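# Move bottle M9 from fridge bin to bench, close fridge

## Task

Find the bottle marked M9 in the refrigerator's bin, lift it out and set it upright on the bench, keep the second bottle upright inside the refrigerator, then close the refrigerator door. If neither bottle is marked M9, take nothing out: close the door and press the CALL key on the operator panel until it latches down. A wrongly made call cannot be undone.

## Robot and tools

Robot: two UR12e-type arms, left_arm and right_arm, each with a Robotiq 140 gripper whose fingers can fold. Each arm rides its own carriage on one shared floor track: left_rail carries left_arm and is always the +y one, right_rail carries right_arm. The names do not match image sides.

Scene frame: fixed to the table, table top at z = 0, +z up, +x the direction the arms face, +y to their left. The track runs along y at x = 0, y = 0 at its middle. The table starts at x = 0.17 m. Each arm base sits at x = 0, y = its carriage position_m, z = 0.04 m, facing +x. Reported gripper poses (end_effector_position in metres, end_effector_quat_wxyz, velocities in m/s and rad/s) are in this frame and may be off by a few cm. end_effector_position is the point between the closed pads; fingers point along gripper +z and close along gripper y. Fingertips extend about 33 mm past that point (9 mm when fully open). A camera block juts about 10 cm toward gripper +x.

execute_actions(actions, cameras): actions is a list holding one action (empty list = just report state and images). An action may contain:
- rows: 1 to 15 rows, each applied for one 1/30 s control step. Every row is one flat list of 18 numbers in [-1, 1] covering both arms: left_arm shoulder pan, shoulder lift, elbow, wrist 1, wrist 2, wrist 3, gripper position, force_limit, speed, then the same nine for right_arm. The six joint numbers are offsets, not poses: each is measured from that arm's Joint targets as they were when the action began (not from the previous row), scaled so 1.0 = 1.481 rad for pan and lift, 2.222 rad for elbow and the three wrists. Repeating an offset in a new call moves further. Joint ranges: elbow -3.142 to 3.142, all others -6.283 to 6.283; asking more than 0.010 rad beyond a range refuses the call. Gripper position is absolute: +1 fully open (140 mm), pads meet near -0.8, -1 closes until blocked. force_limit (-1 soft about 14 N, 0 about 40 N, +1 about 58 N) and speed (-1 about 30 mm/s, 0 about 140, +1 about 250; faster closes grip harder) both start at +1. To leave a gripper unchanged, resend its last three numbers.
- steps: 1 to 450, default 15, at least the number of rows. After the last row the arms keep heading for that row's targets.
- until: stop early when conditions on left_rail/right_rail fields hold, e.g. {"right_rail": {"position_status": ["!=", "moving"]}}; numbers need a comparison (=, !=, <, <=, >, >=). {"all": {"status": "ended"}} and {"any": {"status": "ended"}} also exist. It does not halt arms.
- left_rail / right_rail: position_m is an absolute y target in metres (left_rail -0.8 to 1.5, right_rail -1.5 to 0.8), speed_m_s 0.01 to 1, acceleration_factor 0.1 to 1 (0.82 m/s2 times it); or {"stop": true}. Keep carriages at least 0.78 m apart. Send position_m, then wait with an until on position_status before moving that arm to a scene point. Arm targets ride along with a moving carriage.
cameras: list of names (cam_high, cam_low, cam_bench_left, cam_bench_mid, cam_bench_right, cam_left_wrist, cam_right_wrist), omit for all, [] for none.

Joint speed is capped (2.09 rad/s pan/lift, 3.14 others), targets stay within 0.434/0.651 rad of measured angles, and targets implying >150 mm gripper jump are scaled back, so big moves need several calls; motion lags commands by about 0.2 s.

Results: Joint positions/velocities per arm: rail (m), then six joints (rad). Joint targets in the same order. Tool commands, Joint torques (positive toward larger angle), Motor temperatures, Wrist force/torque in gripper axes plus peak line. object_status: 0 moving, 1 blocked while opening, 2 blocked while closing (a grip), 3 reached position or pads met. position_measured is in counts: 3 open, 75 about 100 mm, 139 about 60 mm, 200 about 20 mm, 230 pads touching. Messages: "joint sent to its limit", "joint command not followed" (clearance check altered targets), rail position_status (moving, done, contact_stop, time_out, stopped, stopped_with_arm, stopped_for_other_arm, stopped_for_other_carriage) and position_answer (taken/not_taken).

zoom_image(camera, region [x0,y0,x1,y1] pixels, max 504x504): closer look at the latest image, useful for reading bottle labels. zero_wrist_force(arm): tares that wrist sensor. read_manual(section): licence text only. finished_scene(scene=1): ends the scene irreversibly; the result must hold on its own.

Grip near the fingertip quarter of the pads for a true squeeze; deeper grips may fold fingers and hold loosely. To grip harder raise force_limit and change position -1 to -0.98. Avoid: dropping or releasing moving parts, anything leaving the table (track or metal strip counts), hard hits or pushes on fixed or heavy things (about 150 N or joint load limits cause a 10 s arm stop), contact between the arms, heavy loads held far off-centre, and long stretched holds that heat motors (85 °C brakes the arm). Do not press CALL unless no bottle reads M9.

Each tool is called after ">>>" by a JSON object that holds its "api" and its "payload", one argument or row to a line.

## Session

>>> {"api": "execute_actions", "payload": {
  "actions": []
}}

Scene clock: 0.00 s.
left_arm: end_effector_position=(+0.3563, +1.3433, +0.5790) position_measured=3 object_status=3 end_effector_quat_wxyz=(+0.000, +0.000, +1.000, +0.000) | right_arm: end_effector_position=(+0.3563, -1.3070, +0.5790) position_measured=3 object_status=3 end_effector_quat_wxyz=(+0.000, +0.000, +1.000, +0.000)
Joint positions: left_arm=[1.265 -0.281 -2.157 1.821 -1.235 -1.571 -0.28] | right_arm=[-1.386 -0.28 -2.157 1.821 -1.235 -1.571 -0.281]
Joint velocities: within noise
Joint torques (N m): no reading
Motor temperatures (°C): left_arm=[35 37 35 33 37 31] | right_arm=[35 37 31 35 42 29]
Wrist force (N): no reading
Wrist torque (N m): no reading
Wrist force, peak (N): no reading
Joint targets: left_arm=[1.265 -0.281 -2.157 1.821 -1.235 -1.571 -0.280] | right_arm=[-1.386 -0.280 -2.157 1.821 -1.235 -1.571 -0.281]
Tool commands: left_gripper/position=+1.0 left_gripper/force_limit=+1.0 left_gripper/speed=+1.0 right_gripper/position=+1.0 right_gripper/force_limit=+1.0 right_gripper/speed=+1.0
left_rail: position_m=1.265 position_status=done
right_rail: position_m=-1.386 position_status=done

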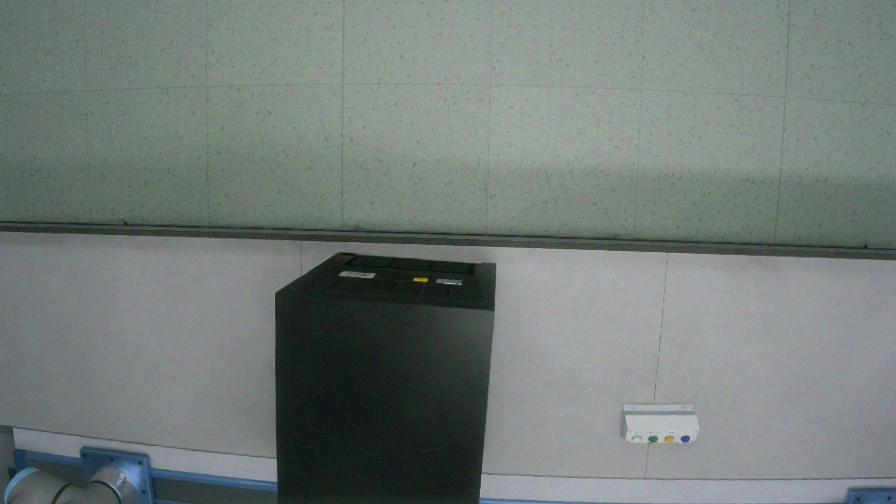

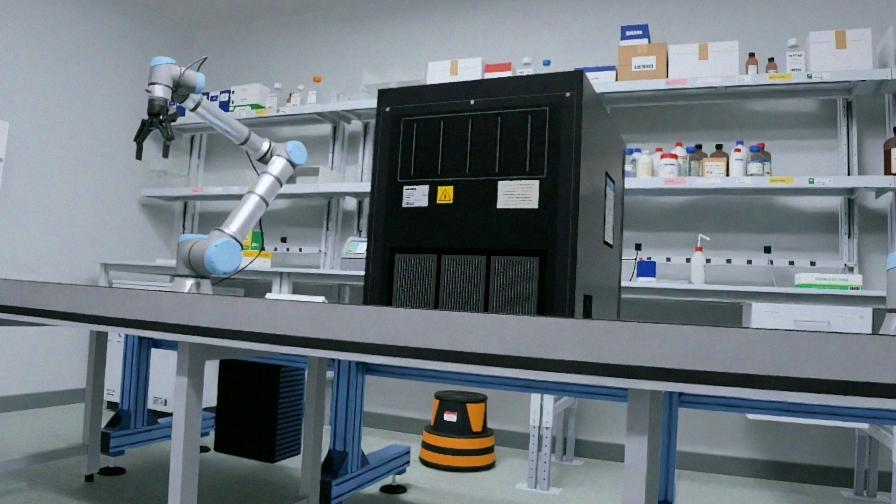

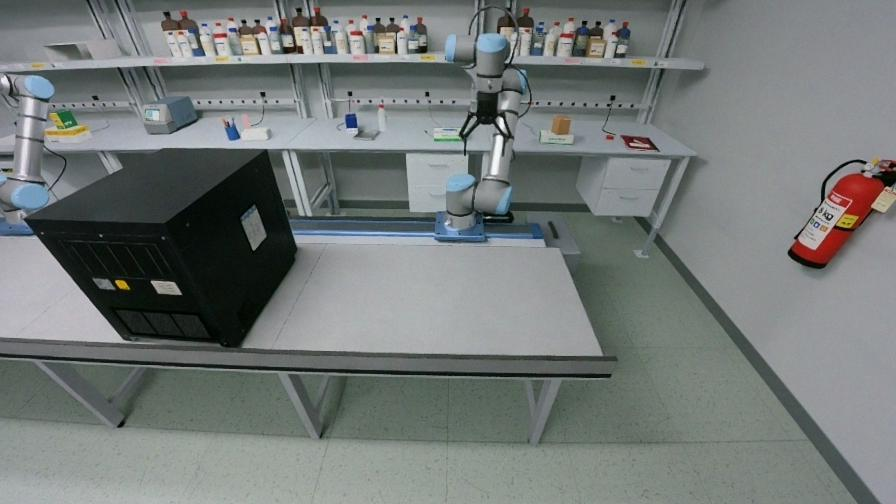

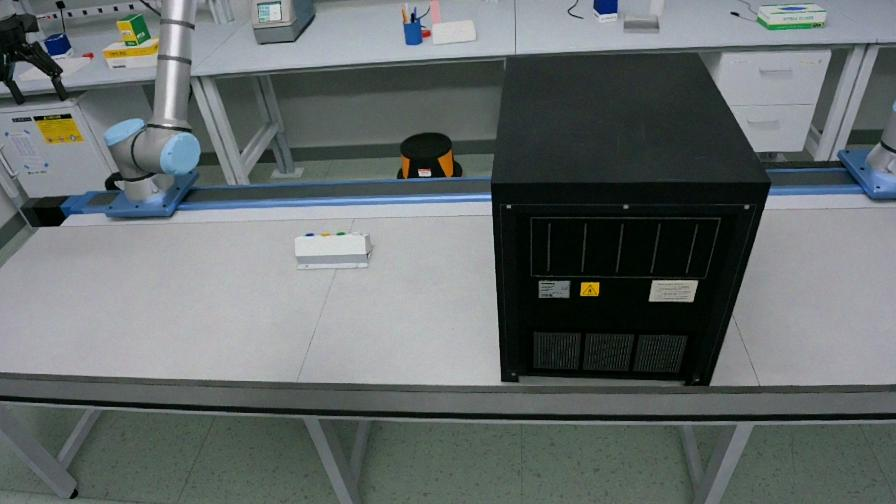

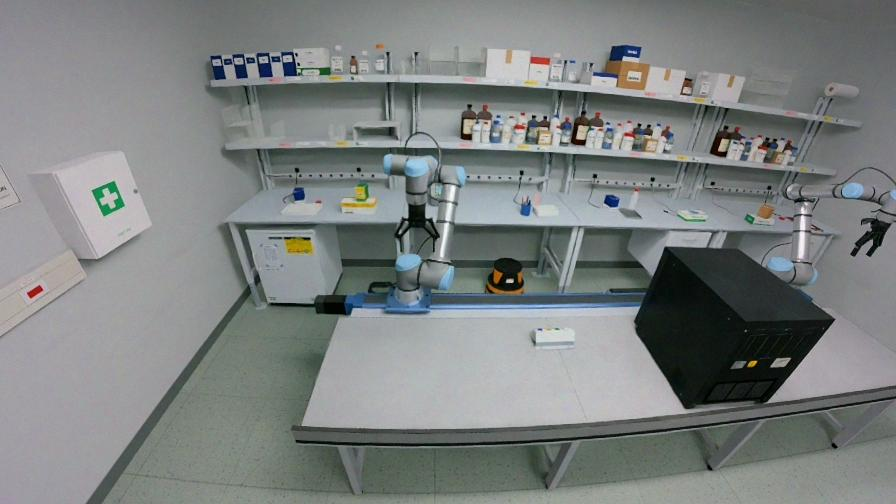

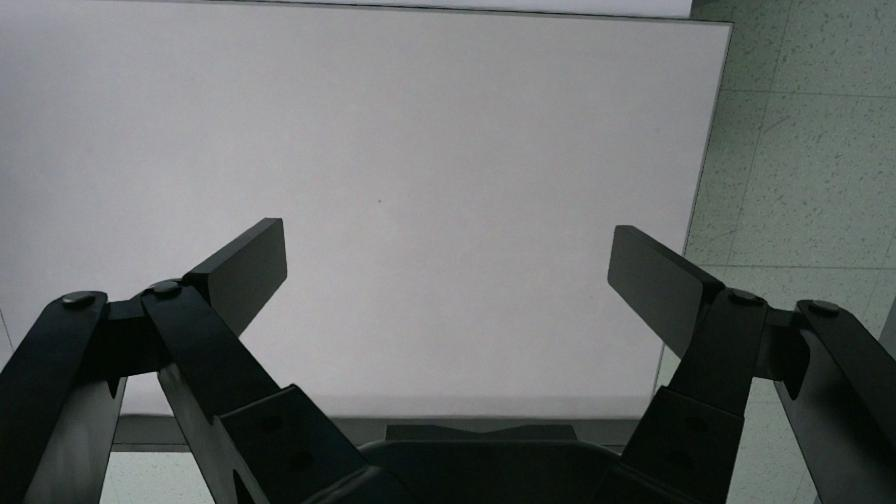

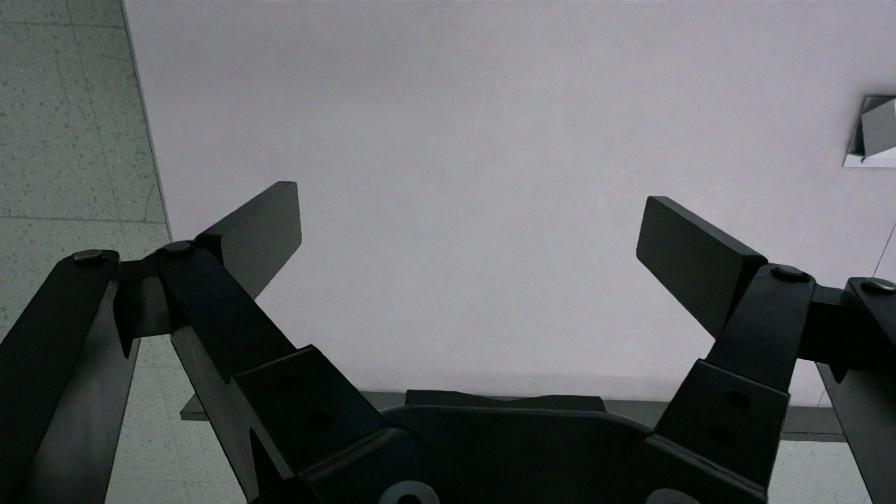

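>>> {"api": "execute_actions", "payload": {
  "actions": [
    {"rows":[[-1,0,0,0,0,0,1,1,1,0,0,0,0,0,0,1,1,1]],"steps":35}
  ],
  "cameras": []
}}

>>> {"api": "execute_actions", "payload": {
  "actions": [
    {"rows":[[-0.2242,0.698,-0.1517,0.3933,0.4716,0.126,1,1,1,0,0,0,0,0,0,1,1,1]],"steps":45,"left_rail":{"position_m":0.93,"speed_m_s":0.4}}
  ]
}}

Scene clock: 36.90 s.
left_arm: end_effector_position=(+0.1102, +0.9169, +0.5790) position_measured=3 object_status=3 end_effector_quat_wxyz=(+0.000, +0.675, +0.738, +0.000) | right_arm: end_effector_position=(+0.3563, -1.3070, +0.5790) position_measured=3 object_status=3 end_effector_quat_wxyz=(+0.000, +0.000, +1.000, +0.000)
Joint positions: left_arm=[1.265 -1.761 -2.157 1.821 -1.235 -1.571 -0.281] | right_arm=[-1.386 -0.28 -2.157 1.821 -1.235 -1.571 -0.28]
Joint torques (N m): left_arm=[-7.88 -7.74 -48.76 -4.86 -0.22 -0.4] | right_arm=[-0.38 0.51 -48.69 -4.27 0.24 -0.25]
Wrist force (N): left_arm=[-0.3 0.0 0.2] | right_arm=[-0.4 0.0 -0.3]
Wrist torque (N m): left_arm=[0.01 0.08 -0.02] | right_arm=[0.00 0.08 0.00]
Wrist force, peak (N): left_arm=[2.6 8.9 -0.1] | right_arm=[-0.5 0.5 -0.7]
Joint targets: left_arm=[1.265 -1.762 -2.157 1.821 -1.235 -1.571 -0.280] | right_arm=[-1.386 -0.280 -2.157 1.821 -1.235 -1.571 -0.281]
left_rail: position_m=1.265 position_status=done
right_rail: position_m=-1.386 position_status=done
No camera images: "cameras" was empty.

Scene clock: 38.60 s.
left_arm: end_effector_position=(+0.0917, +0.1499, +0.4512) position_measured=3 object_status=3 end_effector_quat_wxyz=(+0.000, +0.707, +0.000, +0.707) | right_arm: end_effector_position=(+0.3563, -1.3070, +0.5790) position_measured=3 object_status=3 end_effector_quat_wxyz=(+0.000, +0.000, +1.000, +0.000)
Joint positions: left_arm=[0.93 -2.094 -1.123 1.484 -0.361 -0.523 -0.001] | right_arm=[-1.386 -0.28 -2.157 1.821 -1.235 -1.571 -0.28]
Joint torques (N m): left_arm=[-6.09 -67.36 -53.57 5.33 3.46 3.27] | right_arm=[2.95 3.2 -48.95 -4.07 -0.43 -0.12]
Wrist force (N): left_arm=[1.0 0.6 2.7] | right_arm=[-0.1 0.2 -0.4]
Wrist torque (N m): left_arm=[-0.28 0.11 0.35] | right_arm=[0.05 0.02 -0.01]
Wrist force, peak (N): left_arm=[14.2 8.8 7.3] | right_arm=[0.2 0.5 -0.8]
Joint targets: left_arm=[0.930 -2.094 -1.123 1.484 -0.361 -0.523 -0.001] | right_arm=[-1.386 -0.280 -2.157 1.821 -1.235 -1.571 -0.281]
left_rail: position_m=0.930 speed_m_s=0.40 position_status=done
right_rail: position_m=-1.386 position_status=done

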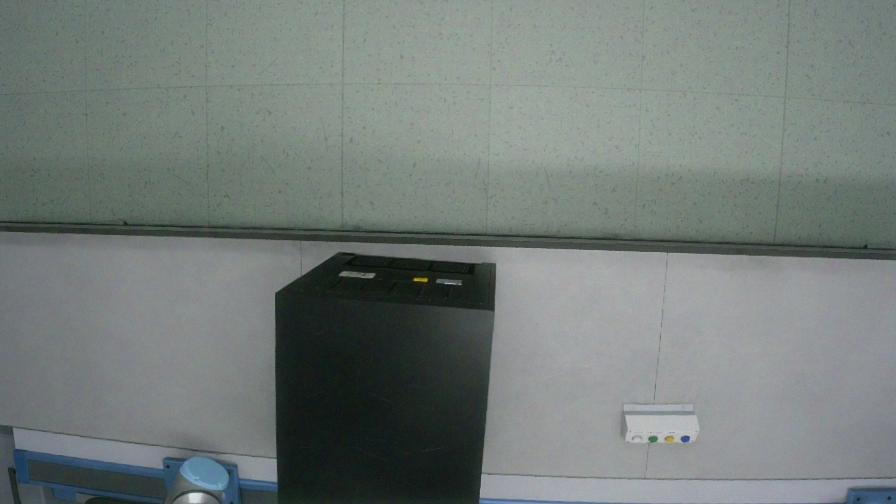

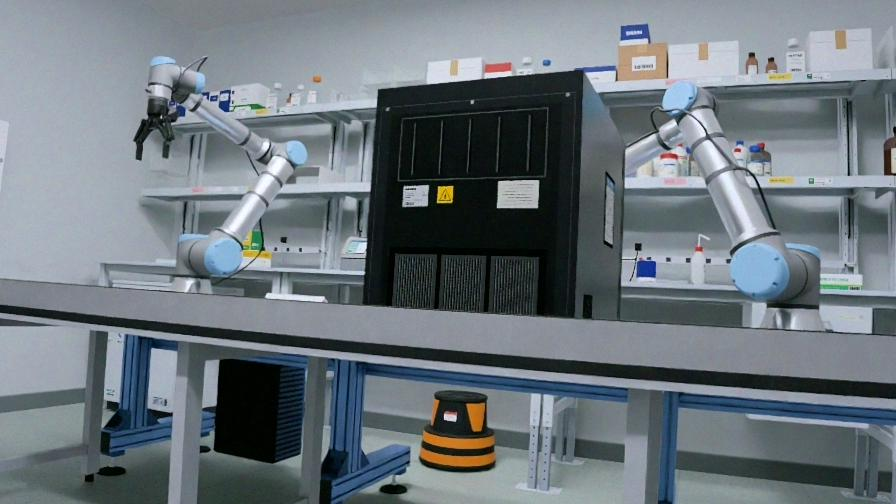

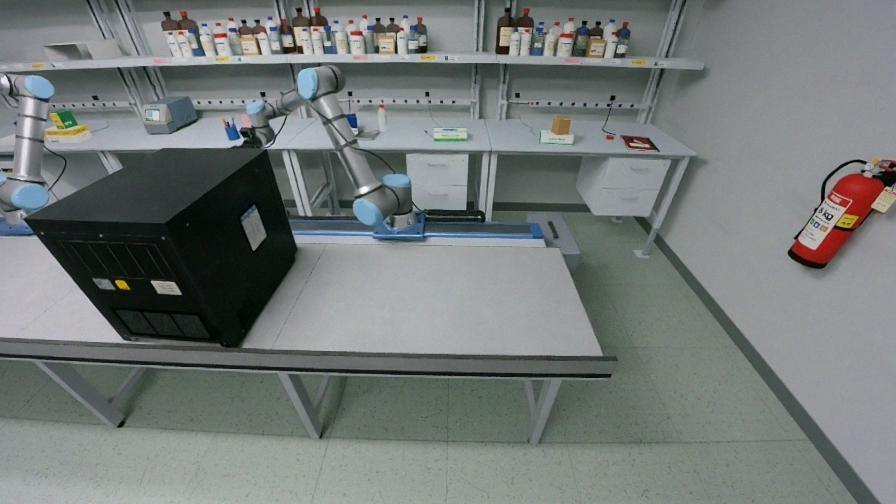

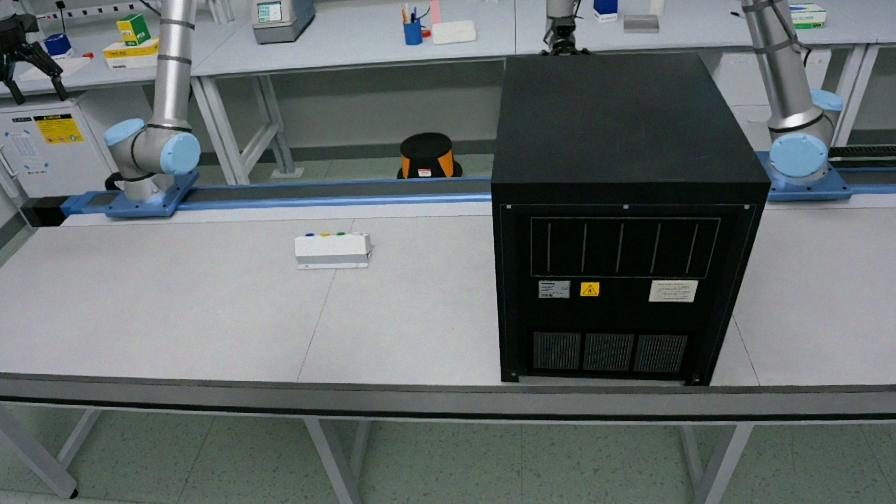

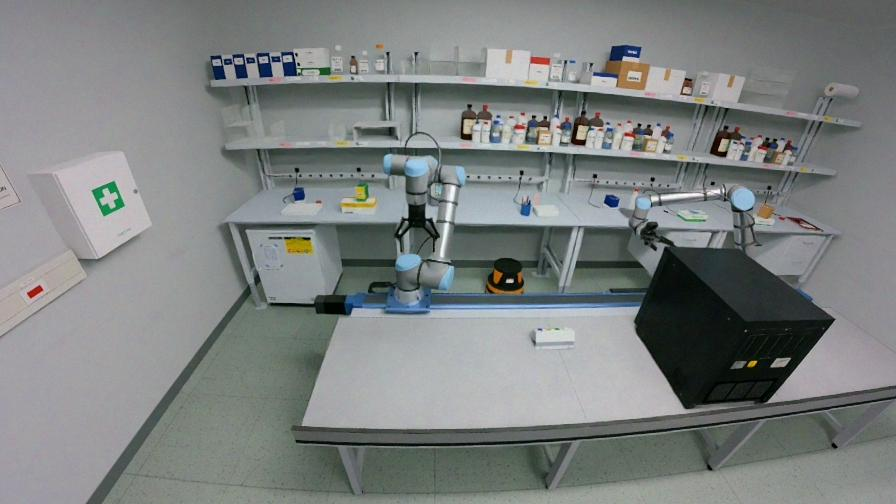

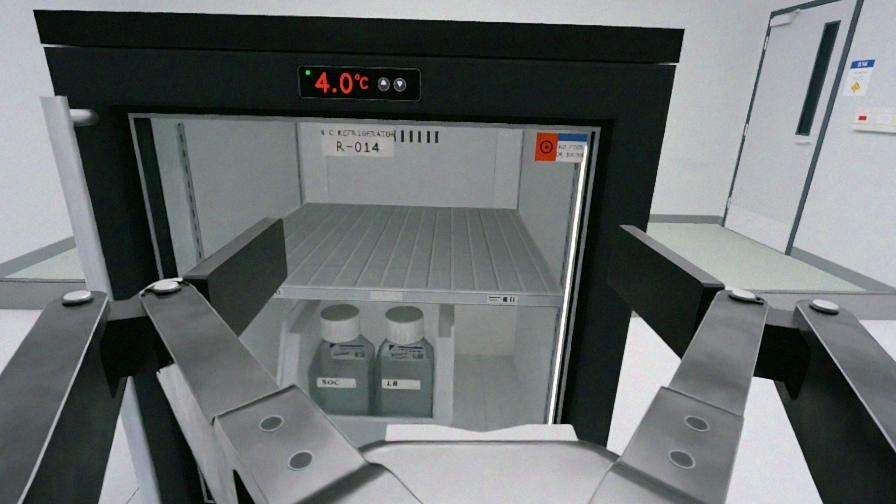

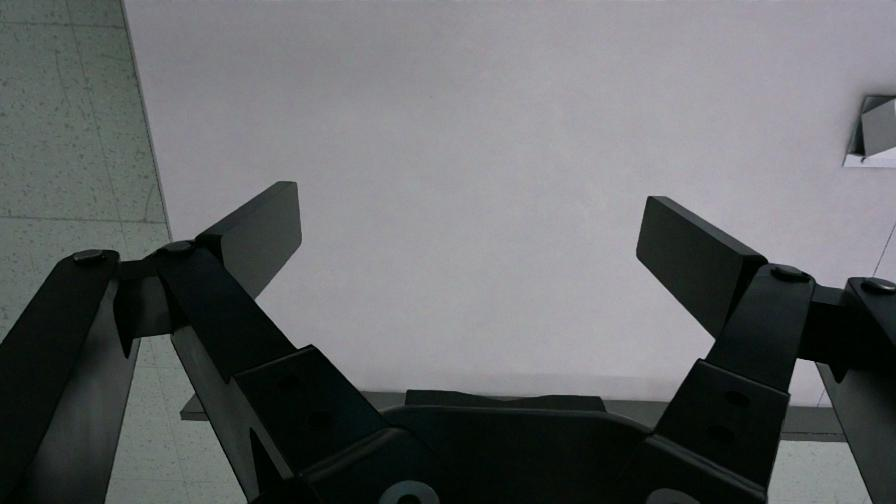

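>>> {"api": "zoom_image", "payload": {
  "camera": "cam_left_wrist",
  "region": [240, 280, 480, 450]
}}

>>> {"api": "zoom_image", "payload": {
  "camera": "cam_left_wrist",
  "region": [0, 0, 504, 504]
}}

>>> {"api": "zoom_image", "payload": {
  "camera": "cam_bench_mid",
  "region": [260, 210, 410, 290]
}}

Scaled by 2.100.

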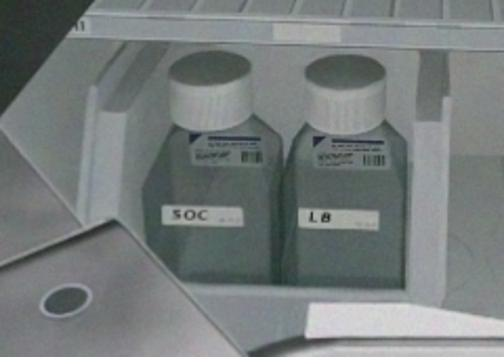

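Scaled by 1.000.

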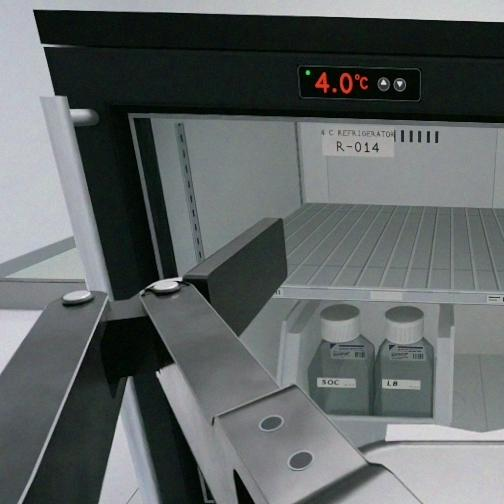

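Scaled by 3.360.

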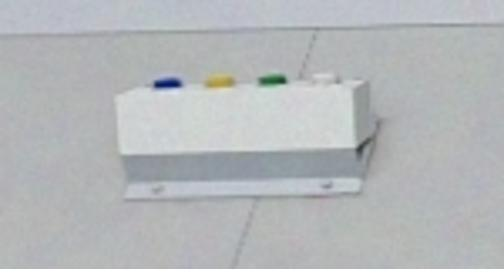

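>>> {"api": "zoom_image", "payload": {
  "camera": "cam_left_wrist",
  "region": [300, 300, 445, 420]
}}

>>> {"api": "zoom_image", "payload": {
  "camera": "cam_left_wrist",
  "region": [392, 0, 896, 504]
}}

>>> {"api": "zoom_image", "payload": {
  "camera": "cam_left_wrist",
  "region": [20, 80, 200, 320]
}}

>>> {"api": "zoom_image", "payload": {
  "camera": "cam_left_wrist",
  "region": [520, 90, 700, 240]
}}

Scaled by 3.476.

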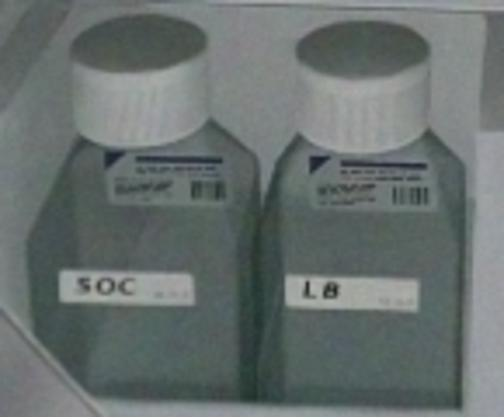

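Scaled by 1.000.

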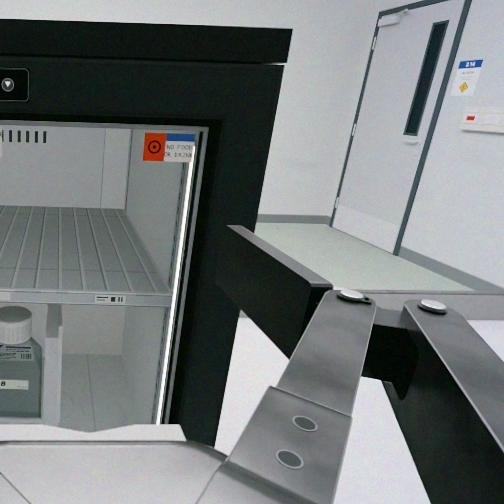

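Scaled by 2.100.

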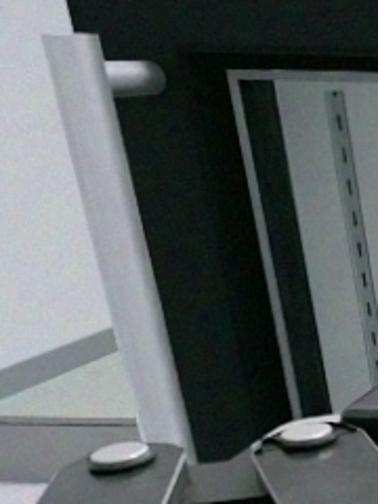

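Scaled by 2.800.

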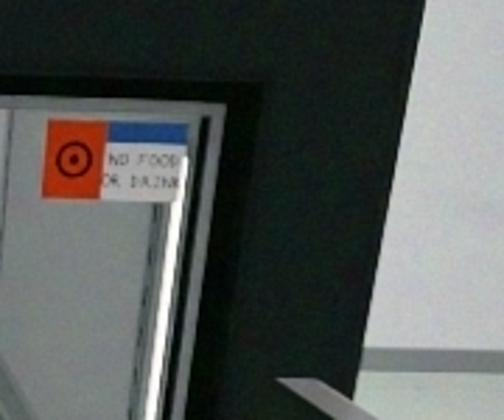

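>>> {"api": "execute_actions", "payload": {
  "actions": [
    {"rows":[[0,0.1084,0.0644,-0.1366,0,0,1,1,1,0,0,0,0,0,0,1,1,1]],"steps":40,"left_rail":{"position_m":0.97,"speed_m_s":0.2}}
  ],
  "cameras": ["cam_left_wrist"]
}}

>>> {"api": "zoom_image", "payload": {
  "camera": "cam_left_wrist",
  "region": [320, 130, 560, 330]
}}

Scene clock: 62.63 s.
left_arm: end_effector_position=(+0.0917, +0.1898, +0.2510) position_measured=3 object_status=3 end_effector_quat_wxyz=(+0.000, +0.707, +0.000, +0.707) | right_arm: end_effector_position=(+0.3563, -1.3070, +0.5790) position_measured=3 object_status=3 end_effector_quat_wxyz=(+0.000, +0.000, +1.000, +0.000)
Joint positions: left_arm=[0.97 -2.094 -0.962 1.627 -0.665 -0.523 -0.001] | right_arm=[-1.386 -0.28 -2.157 1.821 -1.235 -1.571 -0.28]
Joint torques (N m): left_arm=[12.22 -72.38 -24.47 -2.47 -0.68 2.77] | right_arm=[1.04 0.81 -48.24 -4.25 0.12 -0.46]
Wrist force (N): left_arm=[1.3 0.2 2.5] | right_arm=[0.5 -0.2 -0.1]
Wrist torque (N m): left_arm=[-0.34 0.06 0.32] | right_arm=[-0.05 -0.10 0.00]
Wrist force, peak (N): left_arm=[37.9 2.3 4.1] | right_arm=[0.6 0.4 -0.7]
Joint targets: left_arm=[0.970 -2.094 -0.962 1.627 -0.665 -0.523 -0.001] | right_arm=[-1.386 -0.280 -2.157 1.821 -1.235 -1.571 -0.281]
left_rail: position_m=0.970 speed_m_s=0.20 position_status=done
right_rail: position_m=-1.386 position_status=done
Images, in order (width x height): cam_left_wrist 896x504.

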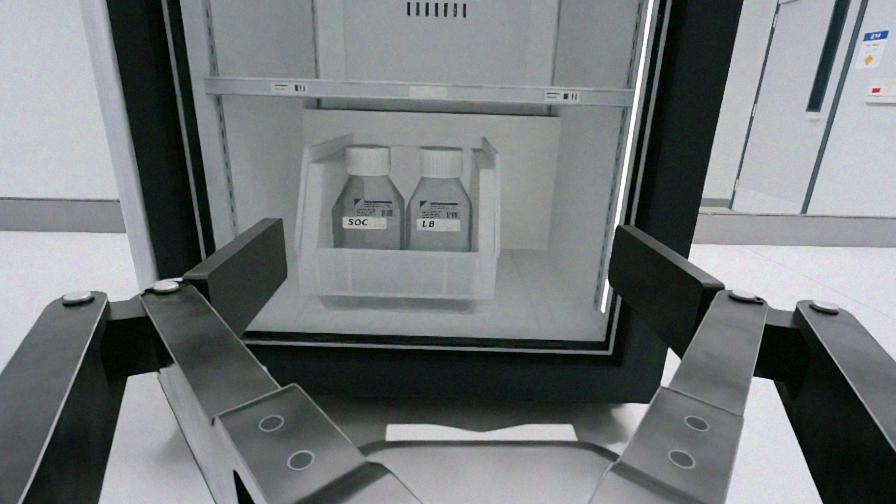

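Scaled by 2.100.

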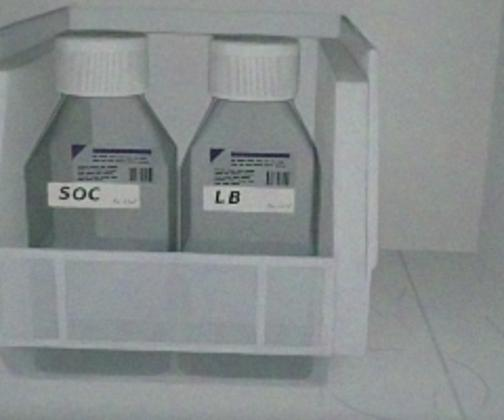

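>>> {"api": "execute_actions", "payload": {
  "actions": [
    {"rows":[[0,0,0,0,0,0,1,1,1,0,0,0,0,0,0,1,1,1]],"steps":150,"left_rail":{"position_m":1.5,"speed_m_s":0.4},"until":{"left_rail":{"position_status":["!=","moving"]}}}
  ],
  "cameras": []
}}

>>> {"api": "execute_actions", "payload": {
  "actions": [
    {"rows":[[0,0,0,0,0.3,0,1,1,1,0,0,0,0,0,0,1,1,1]],"steps":30}
  ],
  "cameras": ["cam_left_wrist"]
}}

Scene clock: 74.43 s.
left_arm: end_effector_position=(+0.0917, +0.7198, +0.2510) position_measured=3 object_status=3 end_effector_quat_wxyz=(+0.000, +0.707, +0.000, +0.707) | right_arm: end_effector_position=(+0.3563, -1.3070, +0.5790) position_measured=3 object_status=3 end_effector_quat_wxyz=(+0.000, +0.000, +1.000, +0.000)
Joint positions: left_arm=[1.5 -2.094 -0.962 1.627 -0.665 -0.523 -0.001] | right_arm=[-1.386 -0.28 -2.157 1.821 -1.235 -1.571 -0.28]
Joint torques (N m): left_arm=[2.9 -88.25 -31.96 2.22 -1.6 -0.27] | right_arm=[1.62 5.79 -49.42 -4.91 -0.54 -0.93]
Wrist force (N): left_arm=[1.5 0.4 2.6] | right_arm=[0.5 0.0 0.0]
Wrist torque (N m): left_arm=[-0.30 0.01 0.33] | right_arm=[0.00 -0.10 0.00]
Wrist force, peak (N): left_arm=[1.1 2.4 2.8] | right_arm=[0.4 -0.2 -0.9]
Joint targets: left_arm=[1.500 -2.094 -0.962 1.627 -0.665 -0.523 -0.001] | right_arm=[-1.386 -0.280 -2.157 1.821 -1.235 -1.571 -0.281]
left_rail: position_m=1.500 speed_m_s=0.40 position_status=done
right_rail: position_m=-1.386 position_status=done
No camera images: "cameras" was empty.

Scene clock: 75.63 s.
left_arm: end_effector_position=(+0.0188, +0.5093, +0.2510) position_measured=3 object_status=3 end_effector_quat_wxyz=(+0.232, +0.668, -0.231, +0.668) | right_arm: end_effector_position=(+0.3563, -1.3070, +0.5790) position_measured=3 object_status=3 end_effector_quat_wxyz=(+0.000, +0.000, +1.000, +0.000)
Joint positions: left_arm=[1.5 -2.094 -0.962 1.627 -0.665 0.144 -0.001] | right_arm=[-1.386 -0.28 -2.157 1.821 -1.235 -1.571 -0.28]
Joint torques (N m): left_arm=[-0.09 -87.86 -39.52 2.44 3.79 -0.78] | right_arm=[3.79 4.63 -49.1 -4.59 0.03 -0.8]
Wrist force (N): left_arm=[1.1 0.7 3.1] | right_arm=[-0.1 0.0 -0.3]
Wrist torque (N m): left_arm=[-0.25 0.16 0.32] | right_arm=[0.01 0.02 0.00]
Wrist force, peak (N): left_arm=[1.6 -4.8 2.7] | right_arm=[0.1 0.2 -0.8]
Joint targets: left_arm=[1.500 -2.094 -0.962 1.627 -0.665 0.144 -0.001] | right_arm=[-1.386 -0.280 -2.157 1.821 -1.235 -1.571 -0.281]
left_rail: position_m=1.500 speed_m_s=0.40 position_status=done
right_rail: position_m=-1.386 position_status=done
Images, in order (width x height): cam_left_wrist 896x504.

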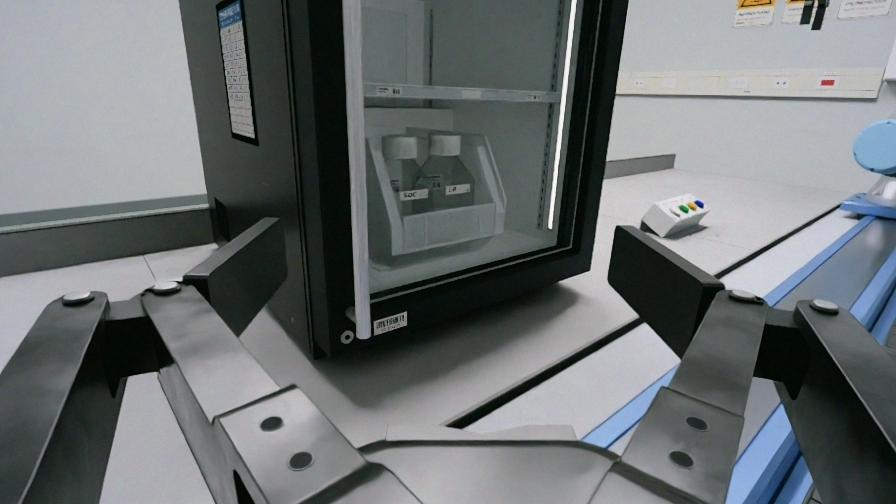

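>>> {"api": "zoom_image", "payload": {
  "camera": "cam_left_wrist",
  "region": [230, 0, 440, 360]
}}

>>> {"api": "zoom_image", "payload": {
  "camera": "cam_left_wrist",
  "region": [620, 170, 740, 250]
}}

>>> {"api": "zoom_image", "payload": {
  "camera": "cam_left_wrist",
  "region": [360, 110, 520, 270]
}}

Scaled by 1.400.

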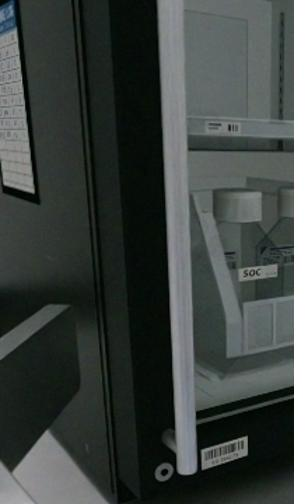

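Scaled by 4.200.

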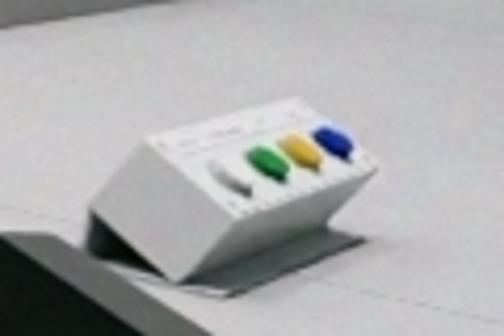

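Scaled by 3.150.

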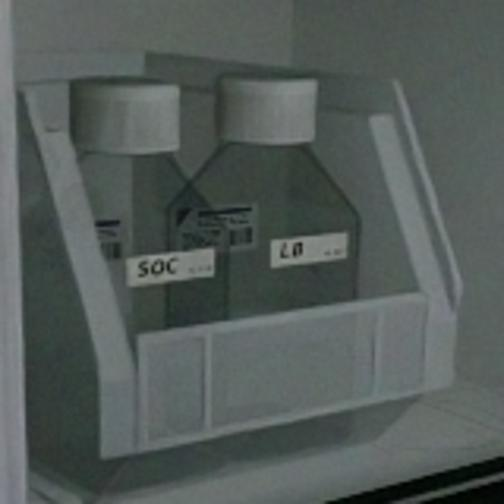

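>>> {"api": "execute_actions", "payload": {
  "actions": [
    {"rows":[[0,0,0,0,0,0,1,1,1,0,0,0,0,0,0,1,1,1]],"steps":150,"right_rail":{"position_m":-0.81,"speed_m_s":0.4},"until":{"right_rail":{"position_status":["!=","moving"]}}}
  ],
  "cameras": ["cam_right_wrist","cam_bench_mid"]
}}

>>> {"api": "zoom_image", "payload": {
  "camera": "cam_right_wrist",
  "region": [330, 0, 590, 200]
}}

Scene clock: 88.03 s.
left_arm: end_effector_position=(+0.0188, +0.5092, +0.2510) position_measured=3 object_status=3 end_effector_quat_wxyz=(+0.232, +0.668, -0.231, +0.668) | right_arm: end_effector_position=(+0.3563, -0.7314, +0.5790) position_measured=3 object_status=3 end_effector_quat_wxyz=(+0.000, +0.000, +1.000, +0.000)
Joint positions: left_arm=[1.5 -2.094 -0.962 1.627 -0.665 0.144 -0.001] | right_arm=[-0.81 -0.28 -2.157 1.821 -1.235 -1.571 -0.281]
Joint torques (N m): left_arm=[-1.53 -76.13 -47.7 3.32 3.52 -2.1] | right_arm=[-1.25 4.51 -50.11 -5.05 0.47 -0.86]
Wrist force (N): left_arm=[0.7 0.4 2.7] | right_arm=[0.3 -0.2 -0.1]
Wrist torque (N m): left_arm=[-0.33 0.26 0.32] | right_arm=[-0.04 -0.07 0.00]
Wrist force, peak (N): left_arm=[1.5 0.5 3.5] | right_arm=[0.5 2.0 -0.1]
Joint targets: left_arm=[1.500 -2.094 -0.962 1.627 -0.665 0.144 -0.001] | right_arm=[-0.810 -0.280 -2.157 1.821 -1.235 -1.571 -0.281]
left_rail: position_m=1.500 speed_m_s=0.40 position_status=done
right_rail: position_m=-0.810 speed_m_s=0.40 position_status=done
Images, in order (width x height): cam_bench_mid 896x504, cam_right_wrist 896x504.

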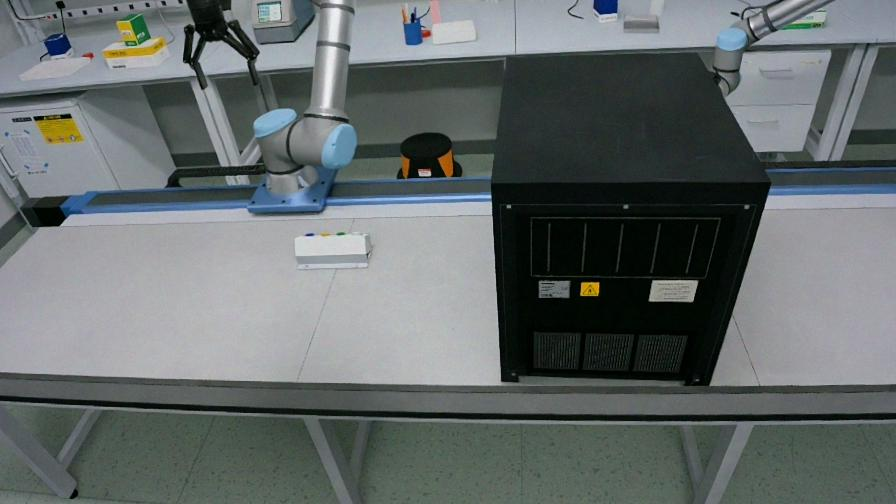

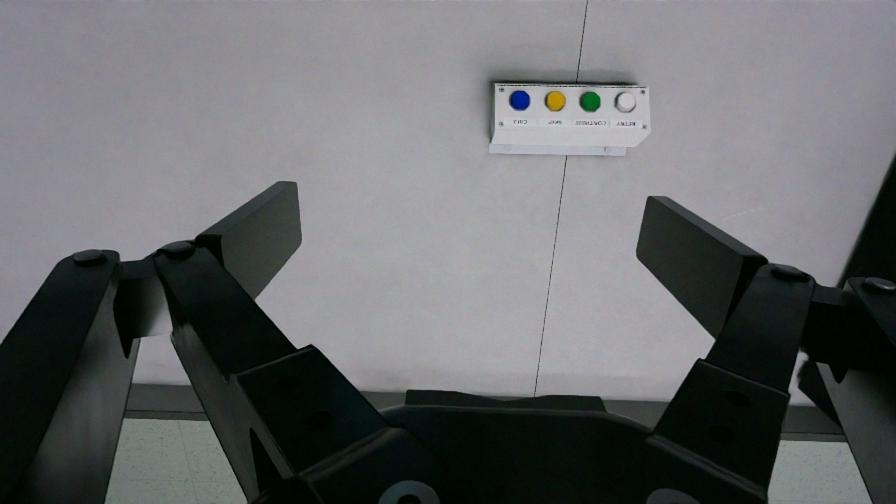

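Scaled by 1.938.

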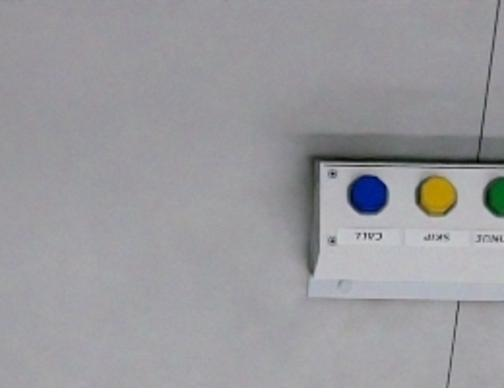

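>>> {"api": "execute_actions", "payload": {
  "actions": [
    {"rows":[[0,0,0,0,0,0,1,1,1,-1,0,0,0,0,0,-1,-1,-0.5]],"steps":40}
  ],
  "cameras": []
}}

>>> {"api": "execute_actions", "payload": {
  "actions": [
    {"rows":[[0,0,0,0,0,0,1,1,1,-0.068,0,0,0,0,0.8335,-1,-1,-0.5]],"right_rail":{"position_m":-0.015,"speed_m_s":0.4},"steps":150,"until":{"right_rail":{"position_status":["!=","moving"]}}}
  ],
  "cameras": []
}}

>>> {"api": "execute_actions", "payload": {
  "actions": [
    {"rows":[[0,0,0,0,0,0,1,1,1,0,0.403,0.145,-0.3074,0.2988,0,-1,-1,-0.5]],"steps":45}
  ]
}}

Scene clock: 148.10 s.
left_arm: end_effector_position=(+0.0188, +0.5092, +0.2510) position_measured=3 object_status=3 end_effector_quat_wxyz=(+0.232, +0.668, -0.231, +0.668) | right_arm: end_effector_position=(+0.1101, -1.1579, +0.5790) position_measured=232 object_status=3 end_effector_quat_wxyz=(+0.000, +0.675, +0.738, +0.000)
Joint positions: left_arm=[1.5 -2.094 -0.962 1.627 -0.665 0.144 -0.001] | right_arm=[-0.81 -1.762 -2.157 1.821 -1.235 -1.571 -0.281]
Joint torques (N m): left_arm=[-1.25 -76.53 -48.22 3.02 3.32 -2.18] | right_arm=[-8.05 -8.69 -49.63 -5.1 -0.07 -0.93]
Wrist force (N): left_arm=[1.4 0.8 2.8] | right_arm=[0.0 0.0 0.2]
Wrist torque (N m): left_arm=[-0.22 0.10 0.32] | right_arm=[-0.01 0.00 0.00]
Wrist force, peak (N): left_arm=[1.2 0.6 3.4] | right_arm=[3.0 9.4 -0.7]
Joint targets: left_arm=[1.500 -2.094 -0.962 1.627 -0.665 0.144 -0.001] | right_arm=[-0.810 -1.762 -2.157 1.821 -1.235 -1.571 -0.281]
left_rail: position_m=1.500 speed_m_s=0.40 position_status=done
right_rail: position_m=-0.810 speed_m_s=0.40 position_status=done
No camera images: "cameras" was empty.

Scene clock: 159.83 s.
left_arm: end_effector_position=(+0.0188, +0.5092, +0.2510) position_measured=3 object_status=3 end_effector_quat_wxyz=(+0.232, +0.668, -0.231, +0.668) | right_arm: end_effector_position=(+0.0710, -0.5953, +0.5708) position_measured=232 object_status=3 end_effector_quat_wxyz=(-0.013, +0.989, -0.147, +0.002)
Joint positions: left_arm=[1.5 -2.094 -0.962 1.627 -0.665 0.144 -0.001] | right_arm=[-0.229 -1.865 -2.131 1.821 -1.235 -1.571 1.571]
Joint torques (N m): left_arm=[-1.73 -76.2 -47.04 2.91 3.1 -2.4] | right_arm=[0.9 -6.73 -48.52 -3.46 0.14 0.16]
Wrist force (N): left_arm=[1.3 0.4 2.9] | right_arm=[-1.5 0.3 1.6]
Wrist torque (N m): left_arm=[-0.31 0.13 0.31] | right_arm=[0.04 0.32 -0.10]
Wrist force, peak (N): left_arm=[1.1 0.4 3.3] | right_arm=[4.5 -14.1 1.7]
Joint targets: left_arm=[1.500 -2.094 -0.962 1.627 -0.665 0.144 -0.001] | right_arm=[-0.229 -1.865 -2.131 1.821 -1.235 -1.571 1.571]
Tool commands: left_gripper/position=+1.0 left_gripper/force_limit=+1.0 left_gripper/speed=+1.0 right_gripper/position=-1.0 right_gripper/force_limit=-1.0 right_gripper/speed=-0.498039
FORCE FAULT: contact force on the right arm reached its limit, and that arm stopped for 10 seconds. The contact can be on any part of that arm, not only on its tool. That arm's remaining commands of this call were not run. That arm's target is now where it stood when the stop ended, not its last command. That arm accepts commands again.
left_rail: position_m=1.500 speed_m_s=0.40 position_status=done
right_rail: position_m=-0.229 speed_m_s=0.40 position_status=stopped_with_arm position_answer=taken
No camera images: "cameras" was empty.

Scene clock: 161.53 s.
left_arm: end_effector_position=(+0.0188, +0.5092, +0.2510) position_measured=3 object_status=3 end_effector_quat_wxyz=(+0.232, +0.668, -0.231, +0.668) | right_arm: end_effector_position=(+0.2114, -0.8549, +0.2161) position_measured=232 object_status=3 end_effector_quat_wxyz=(-0.075, +0.921, -0.180, +0.338)
Joint positions: left_arm=[1.5 -2.094 -0.962 1.627 -0.665 0.144 -0.001] | right_arm=[-0.229 -1.865 -1.534 2.143 -1.918 -0.907 1.571]
Joint torques (N m): left_arm=[-0.19 -75.29 -47.66 2.96 2.97 -2.14] | right_arm=[-5.58 -30.85 -31.9 -5.04 6.16 -0.38]
Wrist force (N): left_arm=[1.1 0.4 2.7] | right_arm=[0.0 0.5 2.1]
Wrist torque (N m): left_arm=[-0.31 0.17 0.32] | right_arm=[0.15 0.11 -0.06]
Wrist force, peak (N): left_arm=[1.1 0.5 3.4] | right_arm=[-2.9 -20.7 -23.1]
Joint targets: left_arm=[1.500 -2.094 -0.962 1.627 -0.665 0.144 -0.001] | right_arm=[-0.229 -1.865 -1.534 2.143 -1.918 -0.907 1.571]
left_rail: position_m=1.500 speed_m_s=0.40 position_status=done
right_rail: position_m=-0.229 speed_m_s=0.40 position_status=stopped_with_arm position_answer=taken

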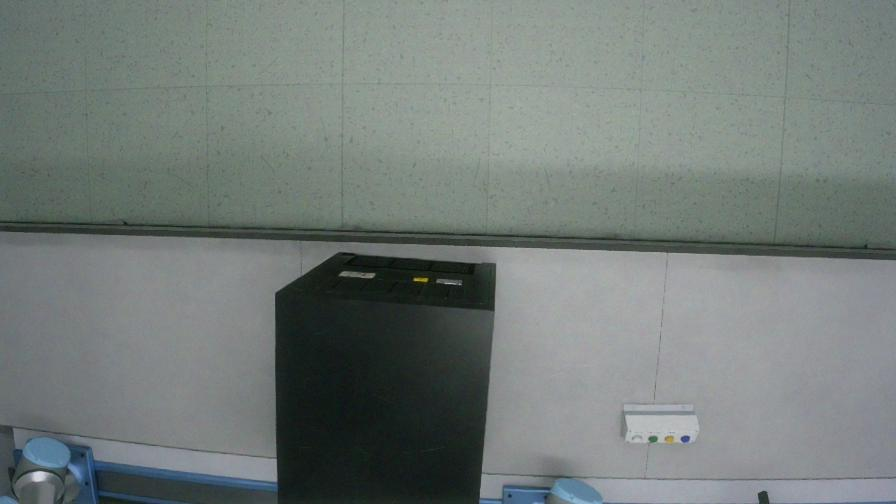

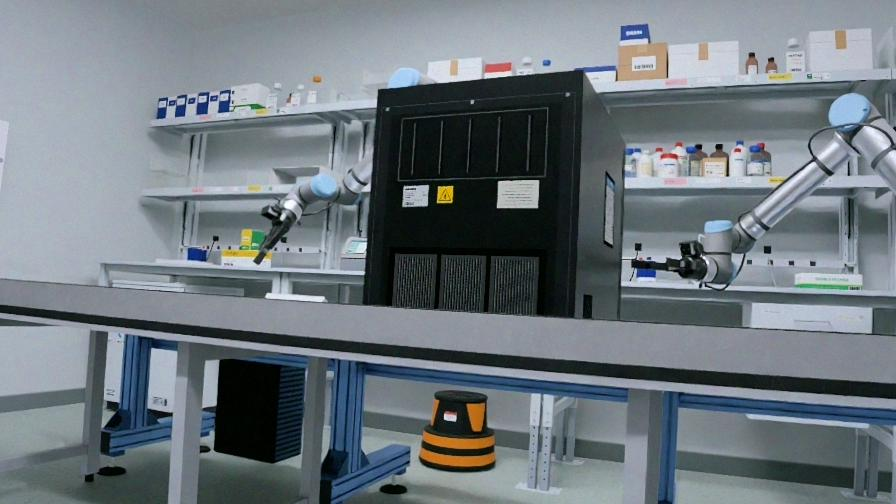

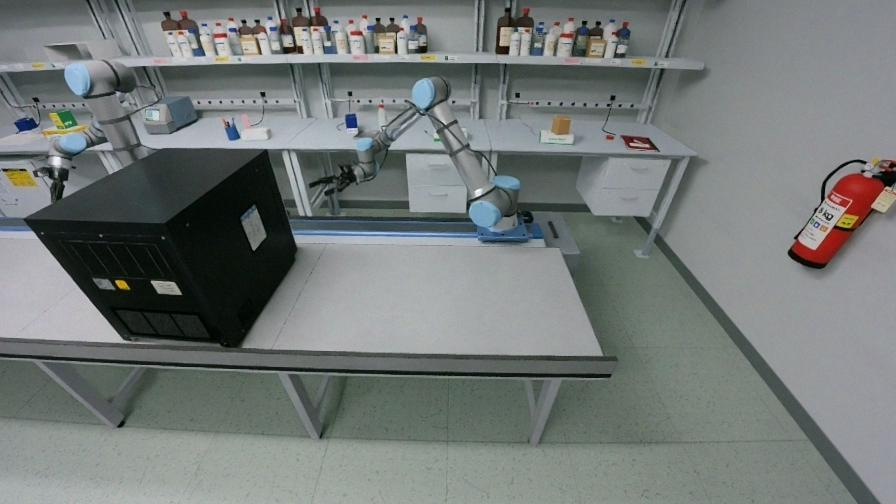

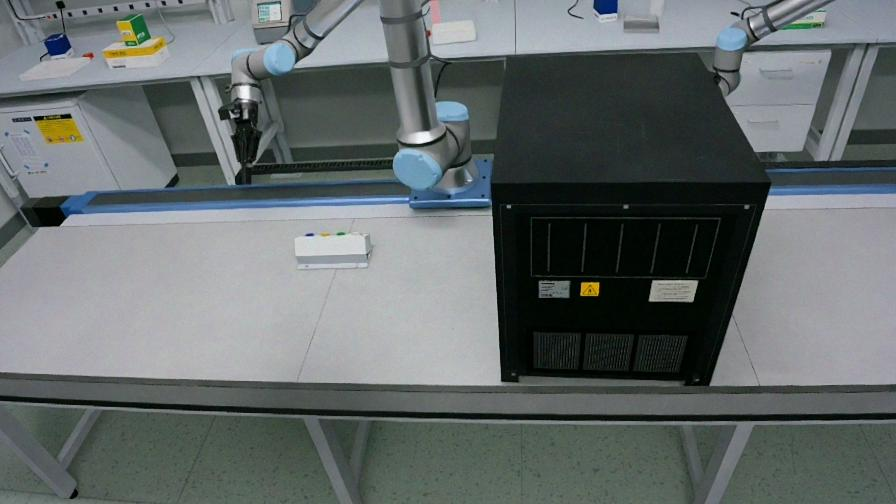

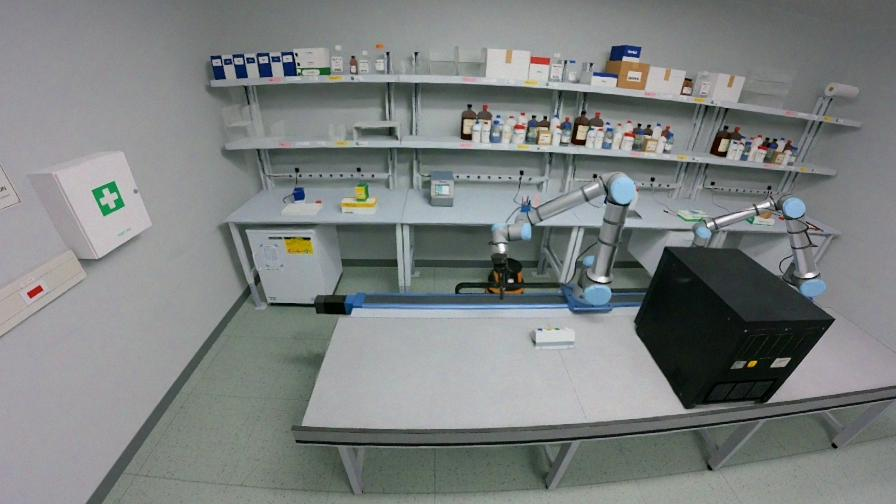

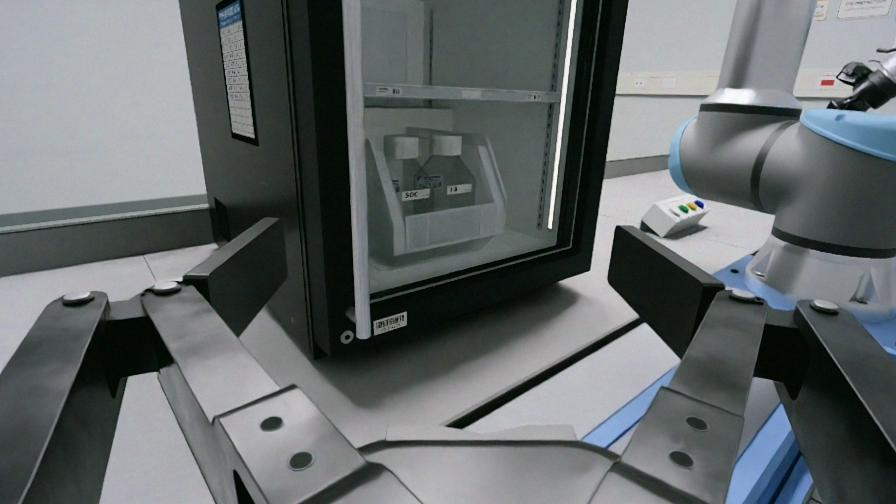

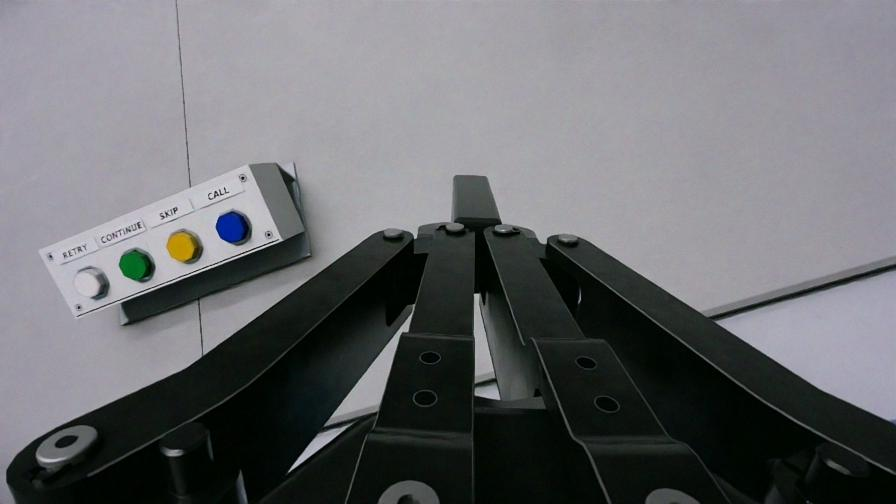

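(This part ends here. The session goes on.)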